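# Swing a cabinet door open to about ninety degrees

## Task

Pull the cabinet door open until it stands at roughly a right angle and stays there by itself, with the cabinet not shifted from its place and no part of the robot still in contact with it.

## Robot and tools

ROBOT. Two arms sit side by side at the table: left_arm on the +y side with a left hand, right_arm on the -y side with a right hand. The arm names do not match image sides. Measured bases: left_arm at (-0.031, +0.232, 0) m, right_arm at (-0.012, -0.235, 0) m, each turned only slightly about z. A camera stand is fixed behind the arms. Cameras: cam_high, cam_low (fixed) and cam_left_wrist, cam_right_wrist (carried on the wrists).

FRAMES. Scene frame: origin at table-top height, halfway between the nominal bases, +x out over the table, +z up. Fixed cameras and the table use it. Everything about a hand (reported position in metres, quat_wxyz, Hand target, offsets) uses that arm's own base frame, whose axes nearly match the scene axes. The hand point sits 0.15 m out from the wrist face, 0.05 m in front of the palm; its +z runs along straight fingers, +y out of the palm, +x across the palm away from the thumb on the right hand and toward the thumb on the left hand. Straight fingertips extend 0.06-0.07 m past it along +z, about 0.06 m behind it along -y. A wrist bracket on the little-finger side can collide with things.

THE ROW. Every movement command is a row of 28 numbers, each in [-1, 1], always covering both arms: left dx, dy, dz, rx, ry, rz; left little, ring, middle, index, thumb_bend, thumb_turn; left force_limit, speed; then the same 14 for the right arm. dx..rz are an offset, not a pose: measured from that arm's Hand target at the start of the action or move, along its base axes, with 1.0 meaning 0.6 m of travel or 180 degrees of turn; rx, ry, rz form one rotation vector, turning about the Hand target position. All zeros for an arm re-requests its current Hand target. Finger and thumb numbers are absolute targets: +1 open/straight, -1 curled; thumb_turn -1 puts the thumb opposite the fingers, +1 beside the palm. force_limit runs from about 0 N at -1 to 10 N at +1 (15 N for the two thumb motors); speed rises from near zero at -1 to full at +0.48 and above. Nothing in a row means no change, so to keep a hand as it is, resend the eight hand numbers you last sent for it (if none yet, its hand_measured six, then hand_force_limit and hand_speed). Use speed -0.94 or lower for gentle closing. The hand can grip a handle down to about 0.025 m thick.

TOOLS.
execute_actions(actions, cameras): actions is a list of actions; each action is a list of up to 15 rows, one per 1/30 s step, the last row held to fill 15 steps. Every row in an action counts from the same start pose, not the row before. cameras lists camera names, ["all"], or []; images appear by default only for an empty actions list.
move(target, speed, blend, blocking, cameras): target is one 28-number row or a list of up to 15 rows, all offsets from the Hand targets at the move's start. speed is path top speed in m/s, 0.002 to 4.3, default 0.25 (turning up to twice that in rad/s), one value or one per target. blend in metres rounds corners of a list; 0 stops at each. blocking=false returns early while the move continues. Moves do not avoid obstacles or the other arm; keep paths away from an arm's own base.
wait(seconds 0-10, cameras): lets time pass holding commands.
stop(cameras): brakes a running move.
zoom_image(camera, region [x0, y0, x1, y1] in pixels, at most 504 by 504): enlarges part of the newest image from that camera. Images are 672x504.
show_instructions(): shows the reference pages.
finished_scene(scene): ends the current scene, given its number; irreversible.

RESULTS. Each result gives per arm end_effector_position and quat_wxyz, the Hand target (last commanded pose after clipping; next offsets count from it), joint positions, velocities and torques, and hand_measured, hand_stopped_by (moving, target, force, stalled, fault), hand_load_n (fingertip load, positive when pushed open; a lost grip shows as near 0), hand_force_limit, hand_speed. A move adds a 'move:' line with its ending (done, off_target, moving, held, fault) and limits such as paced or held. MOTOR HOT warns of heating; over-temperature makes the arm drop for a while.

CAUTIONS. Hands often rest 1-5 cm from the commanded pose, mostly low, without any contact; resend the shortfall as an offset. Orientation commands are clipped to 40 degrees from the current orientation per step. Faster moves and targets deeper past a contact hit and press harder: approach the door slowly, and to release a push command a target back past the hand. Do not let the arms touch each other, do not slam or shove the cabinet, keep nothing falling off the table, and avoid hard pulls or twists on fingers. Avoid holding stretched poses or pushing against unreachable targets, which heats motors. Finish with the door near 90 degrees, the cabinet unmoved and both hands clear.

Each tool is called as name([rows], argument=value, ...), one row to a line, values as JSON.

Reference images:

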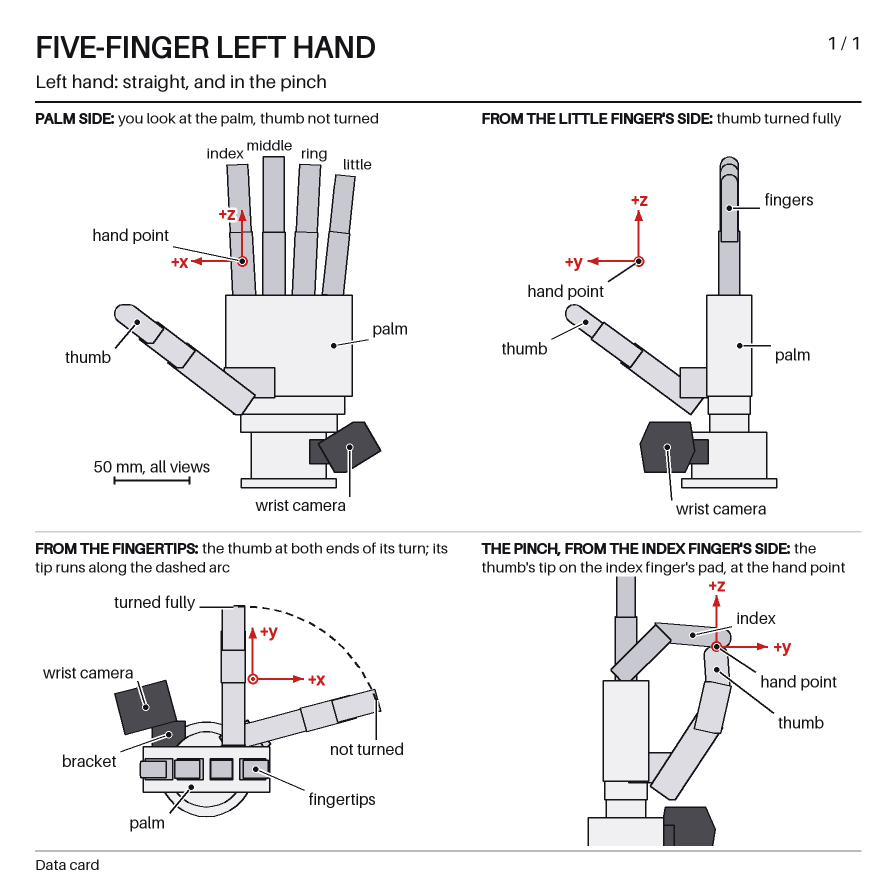

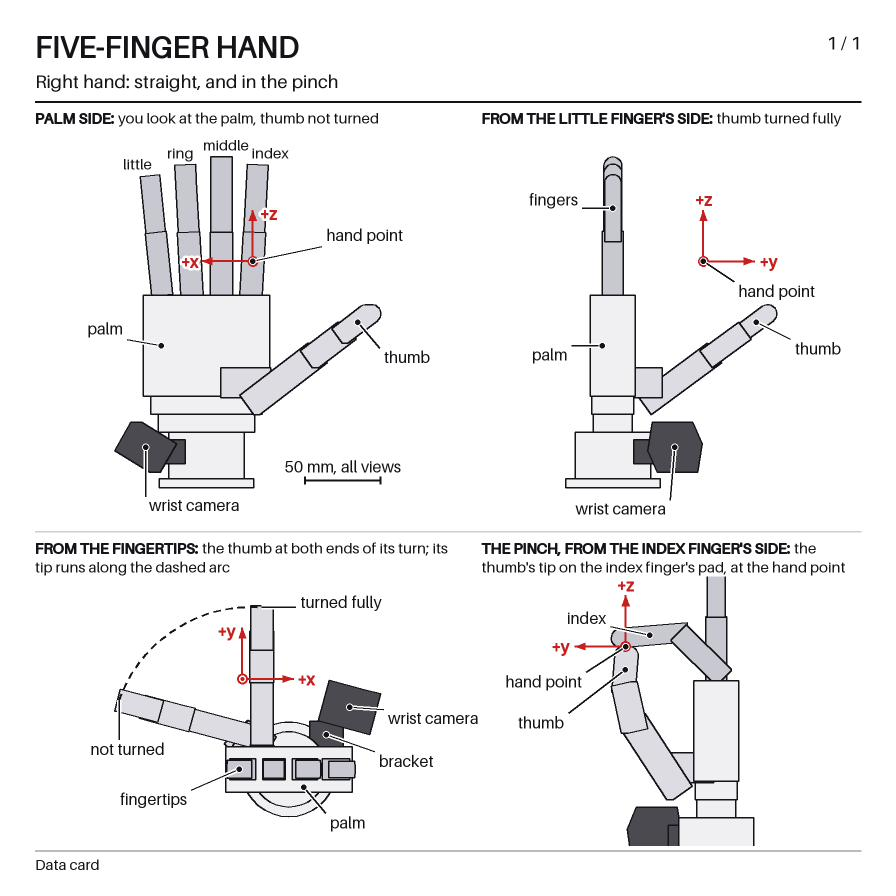

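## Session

execute_actions(actions=[])

Scene clock: 0.00 s.
left_arm: end_effector_position=(+0.0224, +0.2605, +0.1625) hand_measured=(+1.000, +1.000, +1.000, +1.000, +1.000, +1.000) hand_load_n=(+0.0, +0.0, +0.0, +0.0, +0.0, +0.0) hand_stopped_by=(target, target, target, target, target, target) hand_force_limit=0.00 hand_speed=-0.80 end_effector_quat_wxyz=(+0.253, -0.360, +0.848, +0.293) | right_arm: end_effector_position=(+0.3388, -0.2270, +0.1734) hand_measured=(+1.000, +1.000, +1.000, +1.000, +1.000, +1.000) hand_load_n=(+0.0, +0.0, +0.0, +0.0, +0.0, +0.0) hand_stopped_by=(target, target, target, target, target, target) hand_force_limit=0.00 hand_speed=-0.80 end_effector_quat_wxyz=(-0.294, +0.752, -0.091, +0.583)
Joint positions: left_arm=[1.185 0.322 0.417 -0.87 -0.054 1.975] | right_arm=[-1.029 1.108 0.575 -0.123 -1.326 -1.625]
Joint velocities: within noise
Joint torques (N m): no reading
Heat: left arm: hottest waist 35 °C; right arm: hottest elbow 37 °C.
Hand target: left_arm +0.0235, +0.2634, +0.1738; +0.261, -0.359, +0.844, +0.301 | right_arm +0.3420, -0.2325, +0.1807; -0.289, +0.752, -0.086, +0.587

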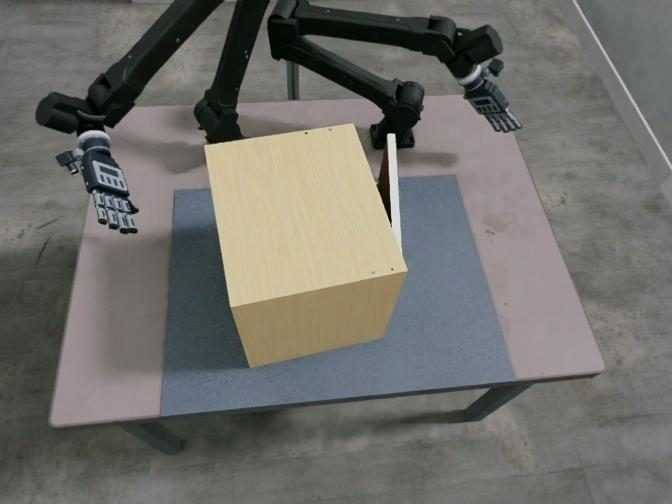

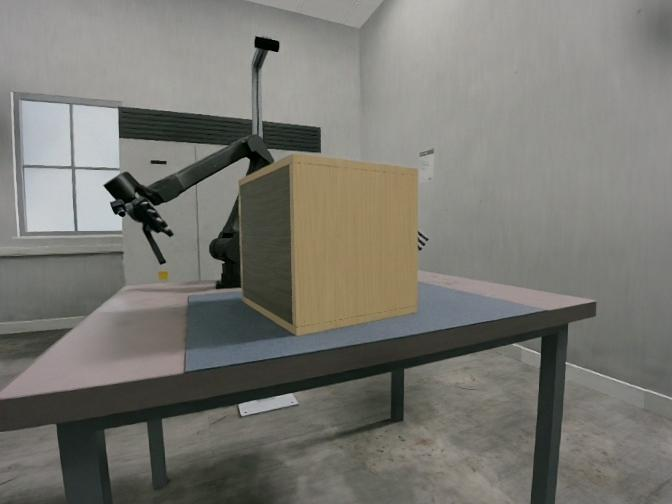

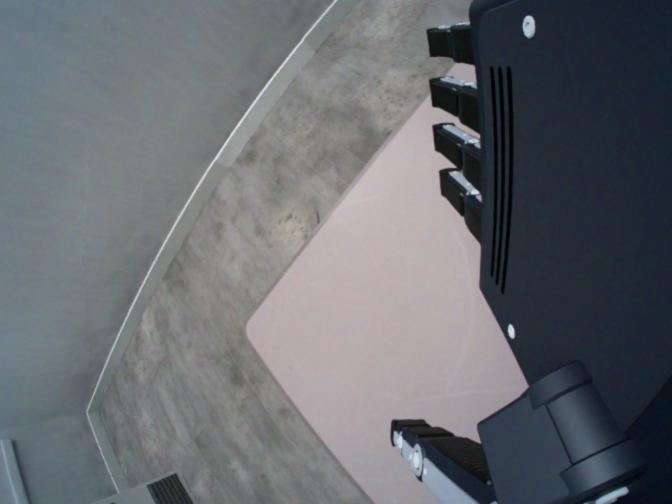

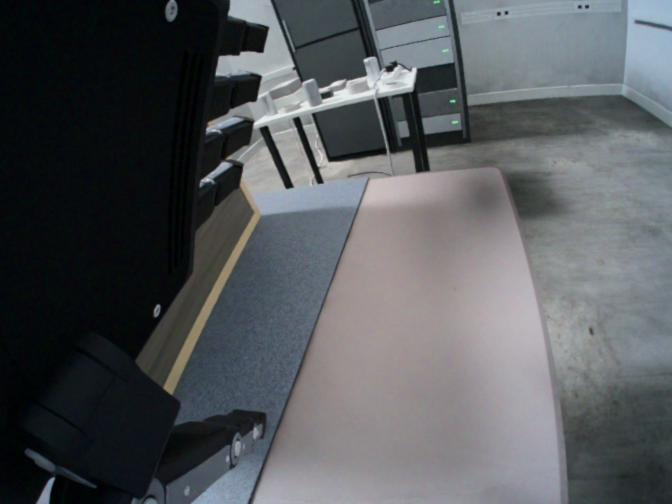

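zoom_image(camera="cam_high", region=[330, 100, 450, 290])

Scaled by 2.653.

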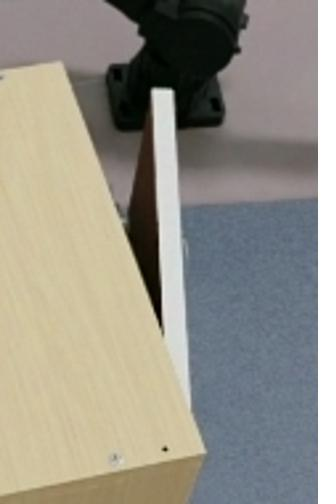

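move([
  [0.2775,-0.022,0.16,-0.2657,-0.0073,0.2039,1,1,1,1,1,1,0,-0.8,0,0,0,0,0,0,1,1,1,1,1,1,0,-0.8],
  [0.511,-0.306,0.377,-0.2572,-0.1286,0.4636,1,1,1,1,1,1,0,-0.8,0,0,0,0,0,0,1,1,1,1,1,1,0,-0.8],
  [0.466,-0.724,0.41,-0.2248,-0.2254,0.6526,1,1,1,1,1,1,0,-0.8,0,0,0,0,0,0,1,1,1,1,1,1,0,-0.8],
], cameras=["cam_high","cam_left_wrist"], speed=0.3, blend=[0.05,0.05,0])

Scene clock: 116.10 s.
left_arm: end_effector_position=(+0.3073, -0.1691, +0.4241) hand_measured=(+1.000, +1.000, +1.000, +1.000, +1.000, +1.000) hand_load_n=(+0.0, +0.0, +0.0, +0.0, +0.0, +0.0) hand_stopped_by=(target, target, target, target, target, target) hand_force_limit=0.00 hand_speed=-0.80 end_effector_quat_wxyz=(+0.060, +0.982, -0.075, +0.162) | right_arm: end_effector_position=(+0.3388, -0.2270, +0.1734) hand_measured=(+1.000, +1.000, +1.000, +1.000, +1.000, +1.000) hand_load_n=(-0.5, +0.0, +0.0, +0.0, +0.0, +0.0) hand_stopped_by=(target, target, target, target, target, target) hand_force_limit=0.00 hand_speed=-0.80 end_effector_quat_wxyz=(-0.294, +0.752, -0.091, +0.583)
Joint positions: left_arm=[-0.329 1.005 1.478 -1.697 0.035 -1.753] | right_arm=[-1.029 1.108 0.575 -0.123 -1.326 -1.625]
Joint torques (N m): left_arm=[-2.08 -5.89 6.3 1.25 0.08 -0.23] | right_arm=[1.49 -6.36 10.14 1.63 -0.6 -0.06]
Heat: left arm: hottest elbow 38 °C; right arm: hottest elbow 46 °C.
Hand target: left_arm +0.3031, -0.1710, +0.4197; +0.000, +0.998, -0.070, +0.000 | right_arm +0.3420, -0.2325, +0.1807; -0.289, +0.752, -0.086, +0.587
Off the commanded pose: left_arm 0.006 m, 20 deg | right_arm 0.010 m, 1 deg.
joint sent to its limit (left arm) — joint 4 (wrist pitch), lower limit. The joint targets are off in orientation, not in position.
move: off_target (left_arm)
Images, in order (width x height): cam_high 672x504, cam_left_wrist 672x504.

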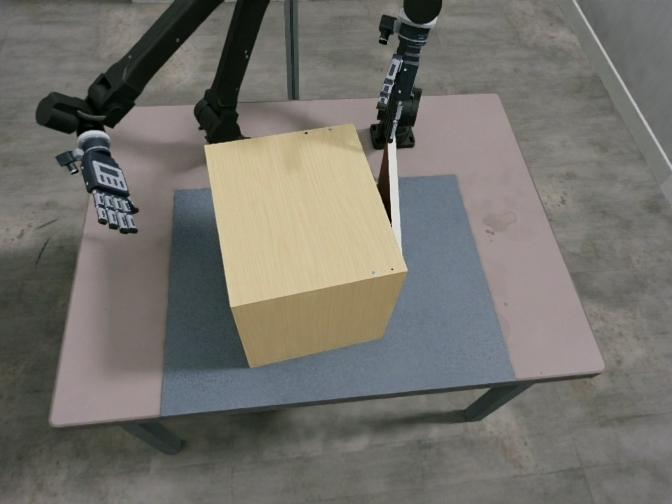

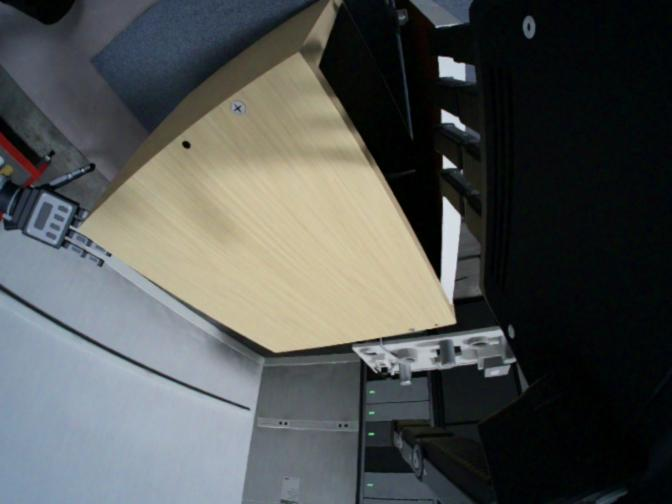

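move(target=[0,-0.01,-0.115,0,0,0,1,1,1,1,1,1,0,-0.8,0,0,0,0,0,0,1,1,1,1,1,1,0,-0.8], cameras=["cam_high","cam_left_wrist"], speed=0.12)

zoom_image(camera="cam_left_wrist", region=[320, 0, 540, 340])

zoom_image(camera="cam_high", region=[330, 80, 450, 290])

Scene clock: 139.00 s.
left_arm: end_effector_position=(+0.3045, -0.1748, +0.3601) hand_measured=(+1.000, +1.000, +1.000, +1.000, +1.000, +1.000) hand_load_n=(+0.0, +0.0, +0.0, +0.0, +0.0, +0.0) hand_stopped_by=(target, target, target, target, target, target) hand_force_limit=0.00 hand_speed=-0.80 end_effector_quat_wxyz=(+0.038, +0.992, -0.075, +0.092) | right_arm: end_effector_position=(+0.3388, -0.2270, +0.1734) hand_measured=(+1.000, +1.000, +1.000, +1.000, +1.000, +1.000) hand_load_n=(+0.0, +0.0, +0.0, +0.0, +0.0, +0.0) hand_stopped_by=(target, target, target, target, target, target) hand_force_limit=0.00 hand_speed=-0.80 end_effector_quat_wxyz=(-0.294, +0.752, -0.091, +0.583)
Joint positions: left_arm=[-0.358 1.044 1.368 -1.697 0.021 -1.779] | right_arm=[-1.029 1.108 0.575 -0.123 -1.326 -1.625]
Joint torques (N m): left_arm=[-2.32 -5.71 6.48 0.99 -0.1 -0.21] | right_arm=[1.44 -5.6 9.96 1.69 -0.62 -0.05]
Heat: left arm: hottest elbow 36 °C; right arm: hottest elbow 46 °C.
Hand target: left_arm +0.3031, -0.1770, +0.3509; +0.000, +0.998, -0.070, +0.001 | right_arm +0.3420, -0.2325, +0.1807; -0.289, +0.752, -0.086, +0.587
Off the commanded pose: left_arm 0.010 m, 11 deg | right_arm 0.010 m, 1 deg.
joint sent to its limit (left arm) — joint 4 (wrist pitch), lower limit. The joint targets are off in orientation, not in position.
move: off_target (left_arm)
Images, in order (width x height): cam_high 672x504, cam_left_wrist 672x504.

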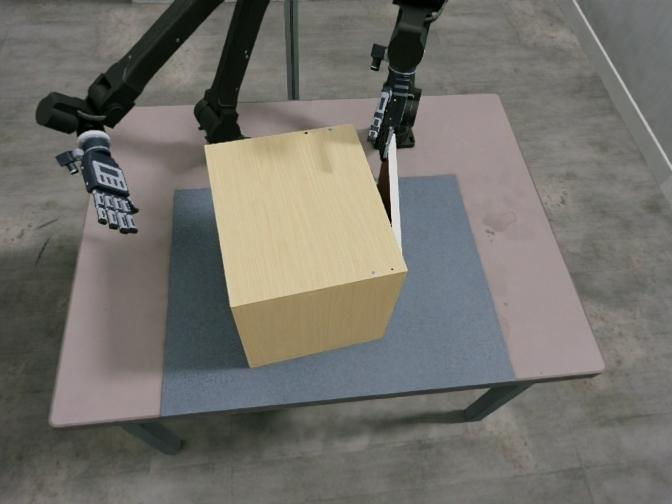

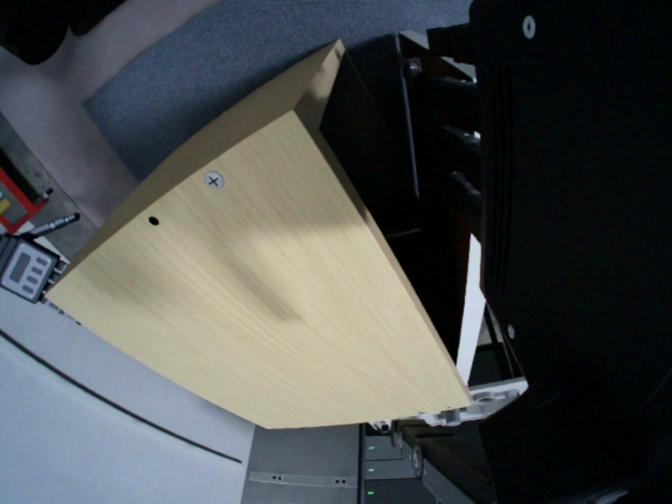

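Scaled by 1.482 from the camera's 672x504 image, which has a finer 960x720 frame.

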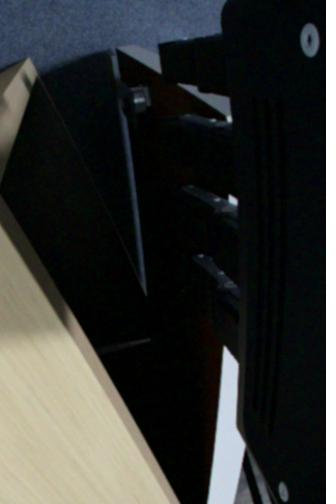

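Scaled by 2.400.

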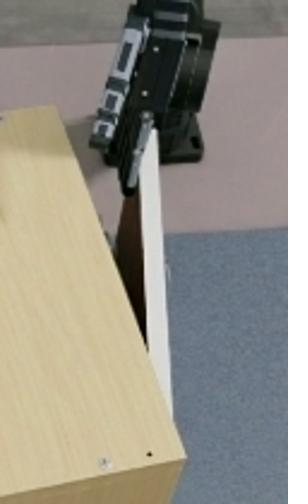

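move(target=[0,-0.005,-0.105,0,0,0,1,1,1,1,1,1,0,-0.8,0,0,0,0,0,0,1,1,1,1,1,1,0,-0.8], cameras=["cam_high","cam_left_wrist"], speed=0.1)

zoom_image(camera="cam_left_wrist", region=[320, 0, 540, 340])

zoom_image(camera="cam_high", region=[330, 80, 450, 290])

Scene clock: 160.43 s.
left_arm: end_effector_position=(+0.3033, -0.1759, +0.3351) hand_measured=(+1.000, +1.000, +1.000, +1.000, +1.000, +1.000) hand_load_n=(+0.0, +0.0, +0.0, +0.0, -0.5, +0.0) hand_stopped_by=(target, target, target, target, target, target) hand_force_limit=0.00 hand_speed=-0.80 end_effector_quat_wxyz=(+0.020, +0.995, -0.073, +0.065) | right_arm: end_effector_position=(+0.3388, -0.2270, +0.1734) hand_measured=(+1.000, +1.000, +1.000, +1.000, +1.000, +1.000) hand_load_n=(+0.0, +0.0, +0.0, +0.0, +0.0, +0.0) hand_stopped_by=(target, target, target, target, target, target) hand_force_limit=0.00 hand_speed=-0.80 end_effector_quat_wxyz=(-0.294, +0.752, -0.091, +0.583)
Joint positions: left_arm=[-0.378 1.066 1.331 -1.699 -0.002 -1.802] | right_arm=[-1.029 1.108 0.575 -0.123 -1.326 -1.625]
Joint torques (N m): left_arm=[-2.26 -2.2 3.02 1.01 -0.02 -0.25] | right_arm=[1.14 -5.54 9.89 1.4 -0.59 -0.09]
Heat: left arm: hottest waist 34 °C; right arm: hottest elbow 46 °C.
Hand target: left_arm +0.3031, -0.1801, +0.2877; +0.000, +0.998, -0.070, +0.000 | right_arm +0.3420, -0.2325, +0.1807; -0.289, +0.752, -0.086, +0.587
Off the commanded pose: left_arm 0.047 m, 8 deg | right_arm 0.010 m, 1 deg.
joint sent to its limit (left arm) — joint 4 (wrist pitch), lower limit. The joint targets are off in position, not in orientation.
move: off_target (left_arm)
Images, in order (width x height): cam_high 672x504, cam_left_wrist 672x504.

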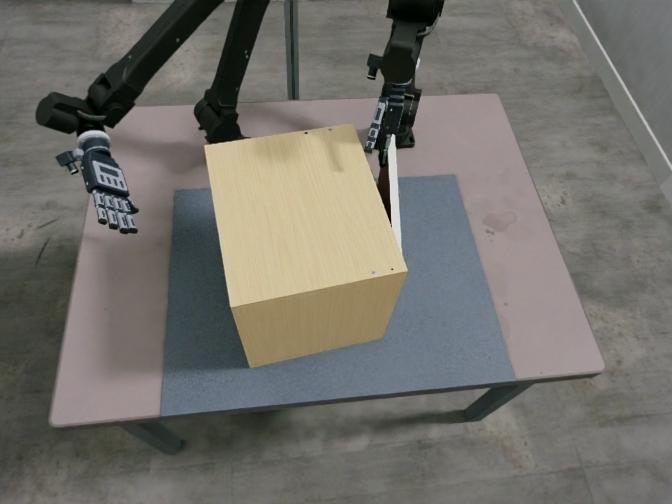

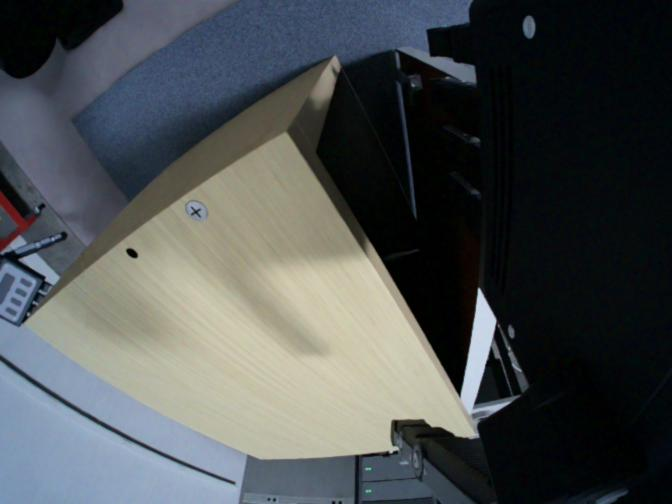

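Scaled by 1.482 from the camera's 672x504 image, which has a finer 960x720 frame.

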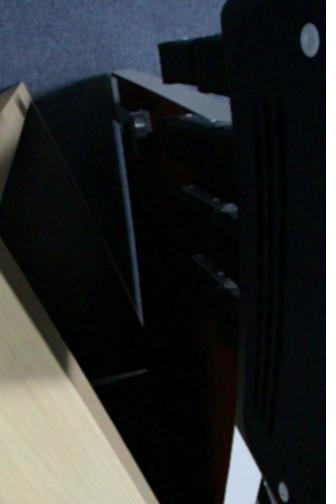

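Scaled by 2.400.

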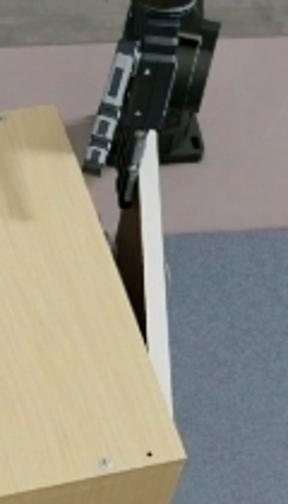

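zoom_image(camera="cam_high", region=[355, 90, 425, 200])

zoom_image(camera="cam_left_wrist", region=[380, 10, 500, 130])

Scaled by 4.582.

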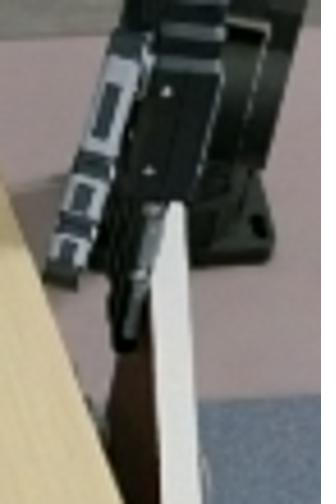

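Scaled by 4.200 from the camera's 672x504 image, which has a finer 960x720 frame.

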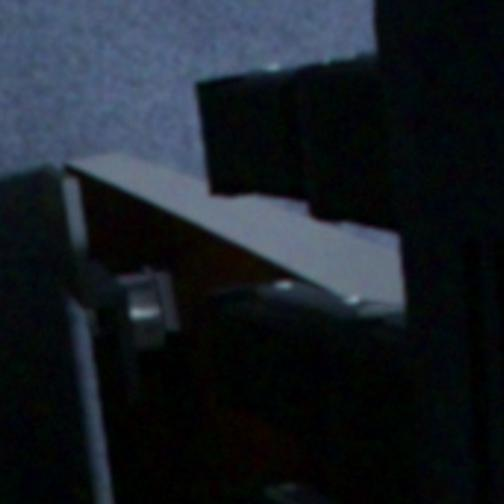

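move([
  [0,-0.028,0.13,0,0,0,1,1,1,1,1,1,0,-0.8,0,0,0,0,0,0,1,1,1,1,1,1,0,-0.8],
  [0,-0.028,0.0,0,0,0,1,1,1,1,1,1,0,-0.8,0,0,0,0,0,0,1,1,1,1,1,1,0,-0.8],
], cameras=["cam_high","cam_left_wrist"], speed=0.1)

zoom_image(camera="cam_left_wrist", region=[320, 0, 540, 340])

zoom_image(camera="cam_high", region=[355, 90, 425, 200])

Scene clock: 328.40 s.
left_arm: end_effector_position=(+0.3048, -0.1948, +0.2979) hand_measured=(+1.000, +1.000, +1.000, +1.000, +1.000, +1.000) hand_load_n=(+0.0, +0.0, +0.0, +0.5, +0.5, +0.0) hand_stopped_by=(target, target, target, target, target, target) hand_force_limit=0.00 hand_speed=-0.80 end_effector_quat_wxyz=(+0.006, +0.997, -0.073, +0.015) | right_arm: end_effector_position=(+0.3388, -0.2270, +0.1734) hand_measured=(+1.000, +1.000, +1.000, +1.000, +1.000, +1.000) hand_load_n=(+0.0, +0.0, +0.0, +0.0, +0.0, +0.0) hand_stopped_by=(target, target, target, target, target, target) hand_force_limit=0.00 hand_speed=-0.80 end_effector_quat_wxyz=(-0.294, +0.752, -0.091, +0.583)
Joint positions: left_arm=[-0.431 1.142 1.303 -1.699 0.001 -1.855] | right_arm=[-1.029 1.108 0.575 -0.123 -1.326 -1.625]
Joint torques (N m): left_arm=[-2.14 -7.06 6.49 0.84 -0.13 -0.2] | right_arm=[1.14 -6.07 10.04 1.48 -0.62 -0.05]
Heat: left arm: hottest waist 33 °C; right arm: hottest elbow 48 °C.
Hand target: left_arm +0.3031, -0.1969, +0.2878; +0.000, +0.998, -0.070, +0.000 | right_arm +0.3420, -0.2325, +0.1807; -0.289, +0.752, -0.086, +0.587
Off the commanded pose: left_arm 0.011 m, 2 deg | right_arm 0.010 m, 1 deg.
move: off_target (left_arm)
Images, in order (width x height): cam_high 672x504, cam_left_wrist 672x504.

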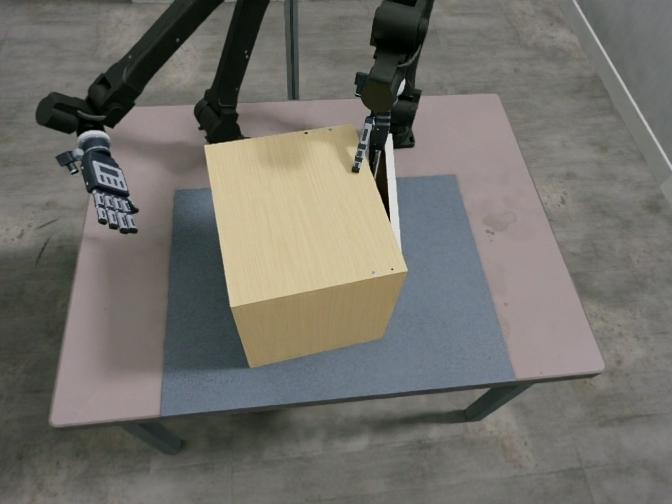

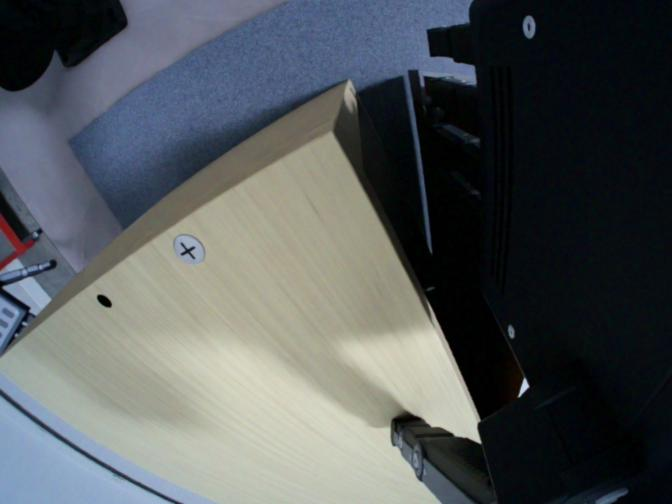

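Scaled by 1.482 from the camera's 672x504 image, which has a finer 960x720 frame.

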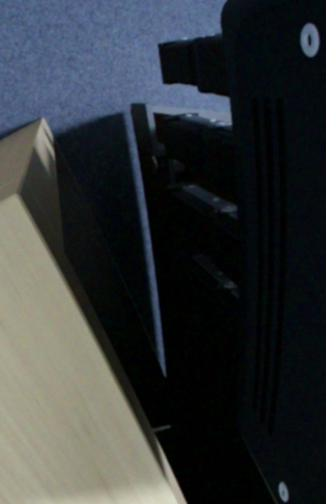

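Scaled by 4.582.

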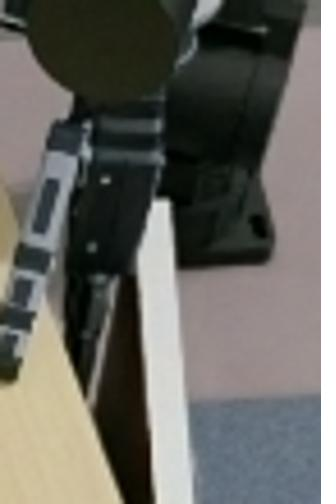

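move([
  [0.0095,0.172,0,0,0,-0.0667,1,1,1,1,1,1,0,-0.8,0,0,0,0,0,0,1,1,1,1,1,1,0,-0.8],
  [0.0577,0.265,0,0,0,-0.15,1,1,1,1,1,1,0,-0.8,0,0,0,0,0,0,1,1,1,1,1,1,0,-0.8],
  [0.1167,0.342,0,0,0,-0.2333,1,1,1,1,1,1,0,-0.8,0,0,0,0,0,0,1,1,1,1,1,1,0,-0.8],
  [0.1777,0.4207,0,0,0,-0.3167,1,1,1,1,1,1,0,-0.8,0,0,0,0,0,0,1,1,1,1,1,1,0,-0.8],
], cameras=["cam_high","cam_left_wrist"], speed=0.1, blend=[0.02,0.02,0.02,0])

Scene clock: 362.07 s.
left_arm: end_effector_position=(+0.3976, +0.0490, +0.2893) hand_measured=(+1.000, +1.000, +1.000, +1.000, +1.000, +1.000) hand_load_n=(+0.0, +0.0, +0.0, +0.0, +0.0, +0.0) hand_stopped_by=(target, target, target, target, target, target) hand_force_limit=0.00 hand_speed=-0.80 end_effector_quat_wxyz=(-0.002, +0.846, -0.533, +0.000) | right_arm: end_effector_position=(+0.3388, -0.2270, +0.1734) hand_measured=(+1.000, +1.000, +1.000, +1.000, +1.000, +1.000) hand_load_n=(+0.0, +0.0, -0.5, +0.0, +0.0, +0.0) hand_stopped_by=(target, target, target, target, target, target) hand_force_limit=0.00 hand_speed=-0.80 end_effector_quat_wxyz=(-0.294, +0.752, -0.091, +0.583)
Joint positions: left_arm=[0.23 1.52 1.64 -1.688 -0.003 -0.216] | right_arm=[-1.029 1.108 0.575 -0.123 -1.326 -1.625]
Joint torques (N m): left_arm=[-0.56 -12.34 9.81 0.94 0.09 0.11] | right_arm=[1.2 -6.48 9.85 1.55 -0.59 -0.06]
Heat: left arm: hottest waist 33 °C; right arm: hottest elbow 48 °C.
Hand target: left_arm +0.4098, +0.0555, +0.2878; +0.000, +0.843, -0.538, +0.001 | right_arm +0.3420, -0.2325, +0.1807; -0.289, +0.752, -0.086, +0.587
Off the commanded pose: left_arm 0.014 m, 1 deg | right_arm 0.010 m, 1 deg.
move: off_target (left_arm)
Images, in order (width x height): cam_high 672x504, cam_left_wrist 672x504.

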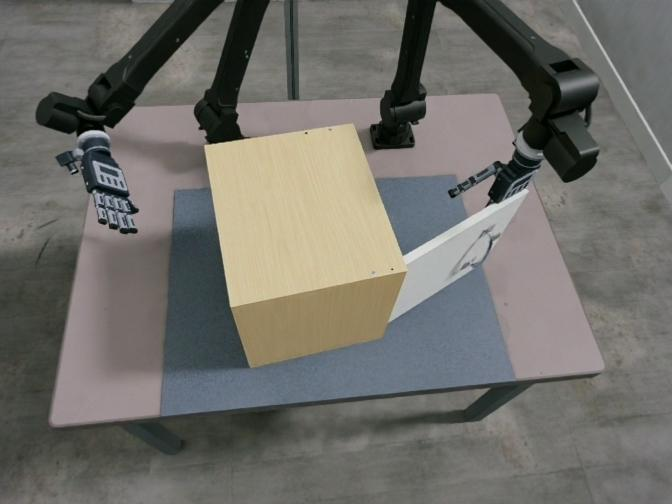

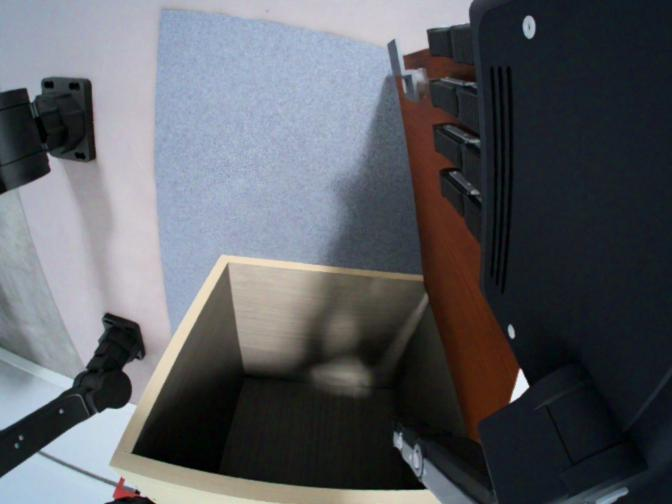

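move([
  [0.052,0.041,0,0,0,-0.039,1,1,1,1,1,1,0,-0.8,0,0,0,0,0,0,1,1,1,1,1,1,0,-0.8],
  [0.106,0.077,0,0,0,-0.092,1,1,1,1,1,1,0,-0.8,0,0,0,0,0,0,1,1,1,1,1,1,0,-0.8],
], cameras=["cam_high","cam_left_wrist"], speed=0.1, blend=[0.01,0])

Scene clock: 384.60 s.
left_arm: end_effector_position=(+0.4624, +0.0938, +0.2877) hand_measured=(+1.000, +1.000, +1.000, +1.000, +1.000, +1.000) hand_load_n=(+0.0, +0.0, +0.0, +0.0, +0.0, +0.0) hand_stopped_by=(target, target, target, target, target, target) hand_force_limit=0.00 hand_speed=-0.80 end_effector_quat_wxyz=(-0.016, +0.760, -0.650, +0.012) | right_arm: end_effector_position=(+0.3388, -0.2270, +0.1734) hand_measured=(+1.000, +1.000, +1.000, +1.000, +1.000, +1.000) hand_load_n=(+0.0, +0.0, +0.0, +0.0, +0.0, +0.0) hand_stopped_by=(target, target, target, target, target, target) hand_force_limit=0.00 hand_speed=-0.80 end_effector_quat_wxyz=(-0.294, +0.752, -0.091, +0.583)
Joint positions: left_arm=[0.254 1.725 1.892 -1.7 0.001 0.098] | right_arm=[-1.029 1.108 0.575 -0.123 -1.326 -1.625]
Joint torques (N m): left_arm=[-0.44 -16.26 10.28 0.76 0.05 0.09] | right_arm=[1.26 -5.83 10.1 1.59 -0.58 -0.05]
Heat: left arm: hottest elbow 35 °C; right arm: hottest elbow 48 °C.
Hand target: left_arm +0.4734, +0.1018, +0.2877; +0.000, +0.757, -0.653, +0.001 | right_arm +0.3420, -0.2325, +0.1807; -0.289, +0.752, -0.086, +0.587
Off the commanded pose: left_arm 0.014 m, 2 deg | right_arm 0.010 m, 1 deg.
joint sent to its limit (left arm) — joint 4 (wrist pitch), lower limit. The joint targets still meet the commanded pose.
move: off_target (left_arm)
Images, in order (width x height): cam_high 672x504, cam_left_wrist 672x504.

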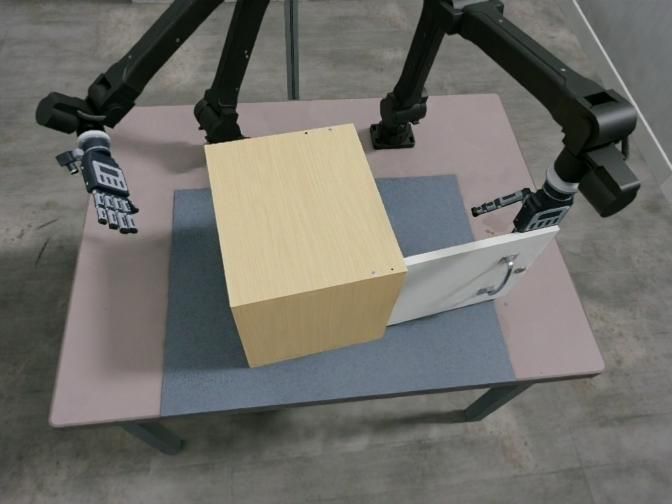

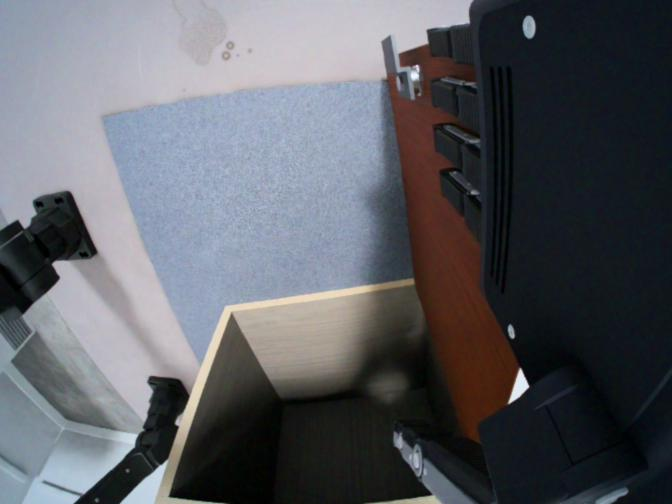

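move(target=[0.025,0.004,0,0,0,-0.015,1,1,1,1,1,1,0,-0.8,0,0,0,0,0,0,1,1,1,1,1,1,0,-0.8], cameras=["cam_high"], speed=0.08)

zoom_image(camera="cam_high", region=[380, 150, 620, 340])

Scene clock: 397.63 s.
left_arm: end_effector_position=(+0.4762, +0.0996, +0.2869) hand_measured=(+1.000, +1.000, +1.000, +1.000, +1.000, +1.000) hand_load_n=(+0.0, +0.0, +0.0, -0.5, +0.0, +0.0) hand_stopped_by=(target, target, target, target, target, target) hand_force_limit=0.00 hand_speed=-0.80 end_effector_quat_wxyz=(-0.020, +0.747, -0.665, +0.015) | right_arm: end_effector_position=(+0.3388, -0.2270, +0.1734) hand_measured=(+1.000, +1.000, +1.000, +1.000, +1.000, +1.000) hand_load_n=(+0.0, +0.0, +0.0, +0.0, +0.0, +0.0) hand_stopped_by=(target, target, target, target, target, target) hand_force_limit=0.00 hand_speed=-0.80 end_effector_quat_wxyz=(-0.294, +0.752, -0.091, +0.583)
Joint positions: left_arm=[0.254 1.762 1.942 -1.701 0.003 0.138] | right_arm=[-1.029 1.108 0.575 -0.123 -1.326 -1.625]
Joint torques (N m): left_arm=[-1.08 -17.2 10.43 0.84 0.01 0.06] | right_arm=[0.73 -6.53 9.99 1.43 -0.62 -0.06]
Heat: left arm: hottest elbow 36 °C; right arm: hottest elbow 48 °C.
Hand target: left_arm +0.4884, +0.1042, +0.2877; +0.000, +0.741, -0.671, +0.001 | right_arm +0.3420, -0.2325, +0.1807; -0.289, +0.752, -0.086, +0.587
Off the commanded pose: left_arm 0.013 m, 3 deg | right_arm 0.010 m, 1 deg.
joint sent to its limit (left arm) — joint 4 (wrist pitch), lower limit. The joint targets are off in orientation, not in position.
move: off_target (left_arm)
Images, in order (width x height): cam_high 672x504.

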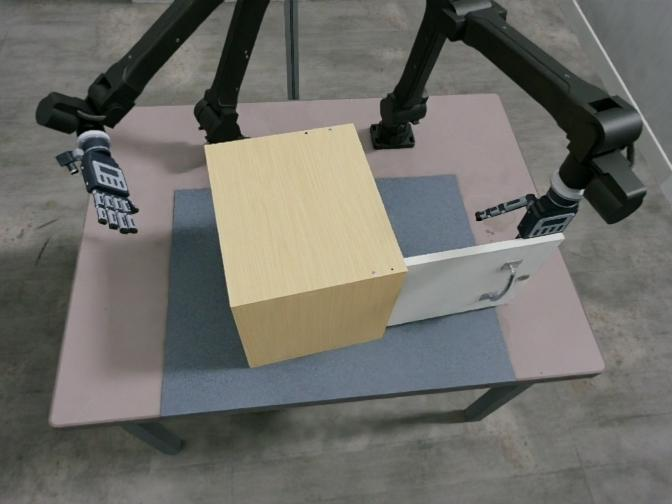

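Scaled by 2.100.

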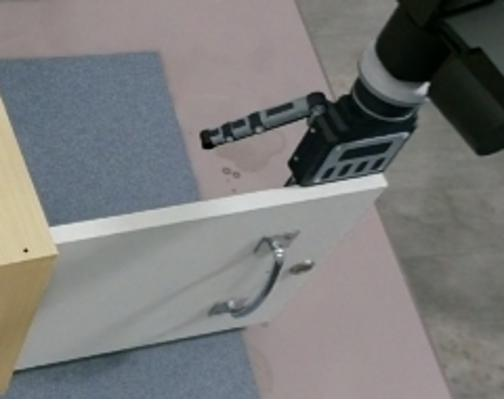

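move([
  [-0.13,-0.005,0.01,0,0,0,1,1,1,1,1,1,0,-0.8,0,0,0,0,0,0,1,1,1,1,1,1,0,-0.8],
  [-0.14,0.0,0.12,0,0,0,1,1,1,1,1,1,0,-0.8,0,0,0,0,0,0,1,1,1,1,1,1,0,-0.8],
], cameras=["cam_high","cam_left_wrist"], speed=0.15, blend=[0.02,0])

Scene clock: 413.30 s.
left_arm: end_effector_position=(+0.3992, +0.0973, +0.3465) hand_measured=(+1.000, +1.000, +1.000, +1.000, +1.000, +1.000) hand_load_n=(+0.0, +0.0, +0.0, +0.0, +0.0, +0.0) hand_stopped_by=(target, target, target, target, target, target) hand_force_limit=0.00 hand_speed=-0.80 end_effector_quat_wxyz=(-0.065, +0.743, -0.665, +0.046) | right_arm: end_effector_position=(+0.3388, -0.2270, +0.1734) hand_measured=(+1.000, +1.000, +1.000, +1.000, +1.000, +1.000) hand_load_n=(+0.0, +0.0, +0.0, +0.0, +0.0, +0.0) hand_stopped_by=(target, target, target, target, target, target) hand_force_limit=0.00 hand_speed=-0.80 end_effector_quat_wxyz=(-0.294, +0.752, -0.091, +0.583)
Joint positions: left_arm=[0.293 1.508 1.796 -1.701 0.011 0.181] | right_arm=[-1.029 1.108 0.575 -0.123 -1.326 -1.625]
Joint torques (N m): left_arm=[-0.5 -14.45 10.17 1.03 0.03 0.1] | right_arm=[1.26 -6.89 10.07 1.37 -0.61 -0.03]
Heat: left arm: hottest elbow 38 °C; right arm: hottest elbow 48 °C.
Hand target: left_arm +0.4044, +0.1041, +0.3597; +0.000, +0.741, -0.671, +0.001 | right_arm +0.3420, -0.2325, +0.1807; -0.289, +0.752, -0.086, +0.587
Off the commanded pose: left_arm 0.016 m, 9 deg | right_arm 0.010 m, 1 deg.
joint sent to its limit (left arm) — joint 4 (wrist pitch), lower limit. The joint targets are off in orientation, not in position.
move: off_target (left_arm)
Images, in order (width x height): cam_high 672x504, cam_left_wrist 672x504.

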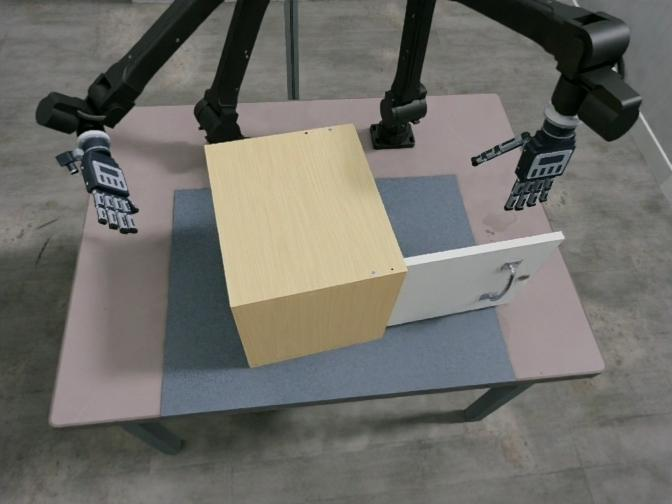

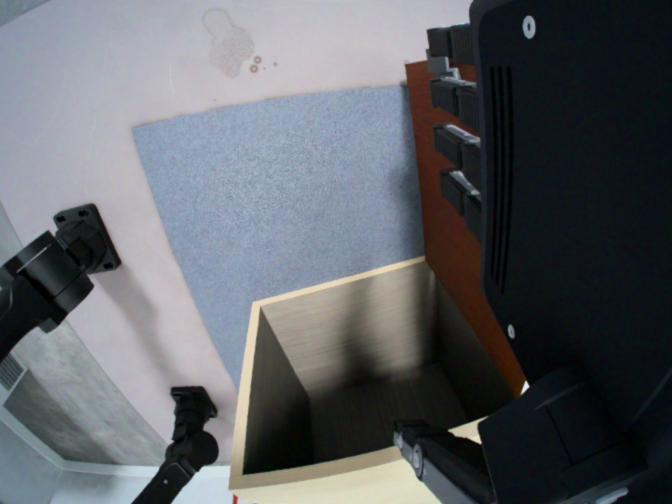

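finished_scene(scene=2)

The scene is finished: the task was done.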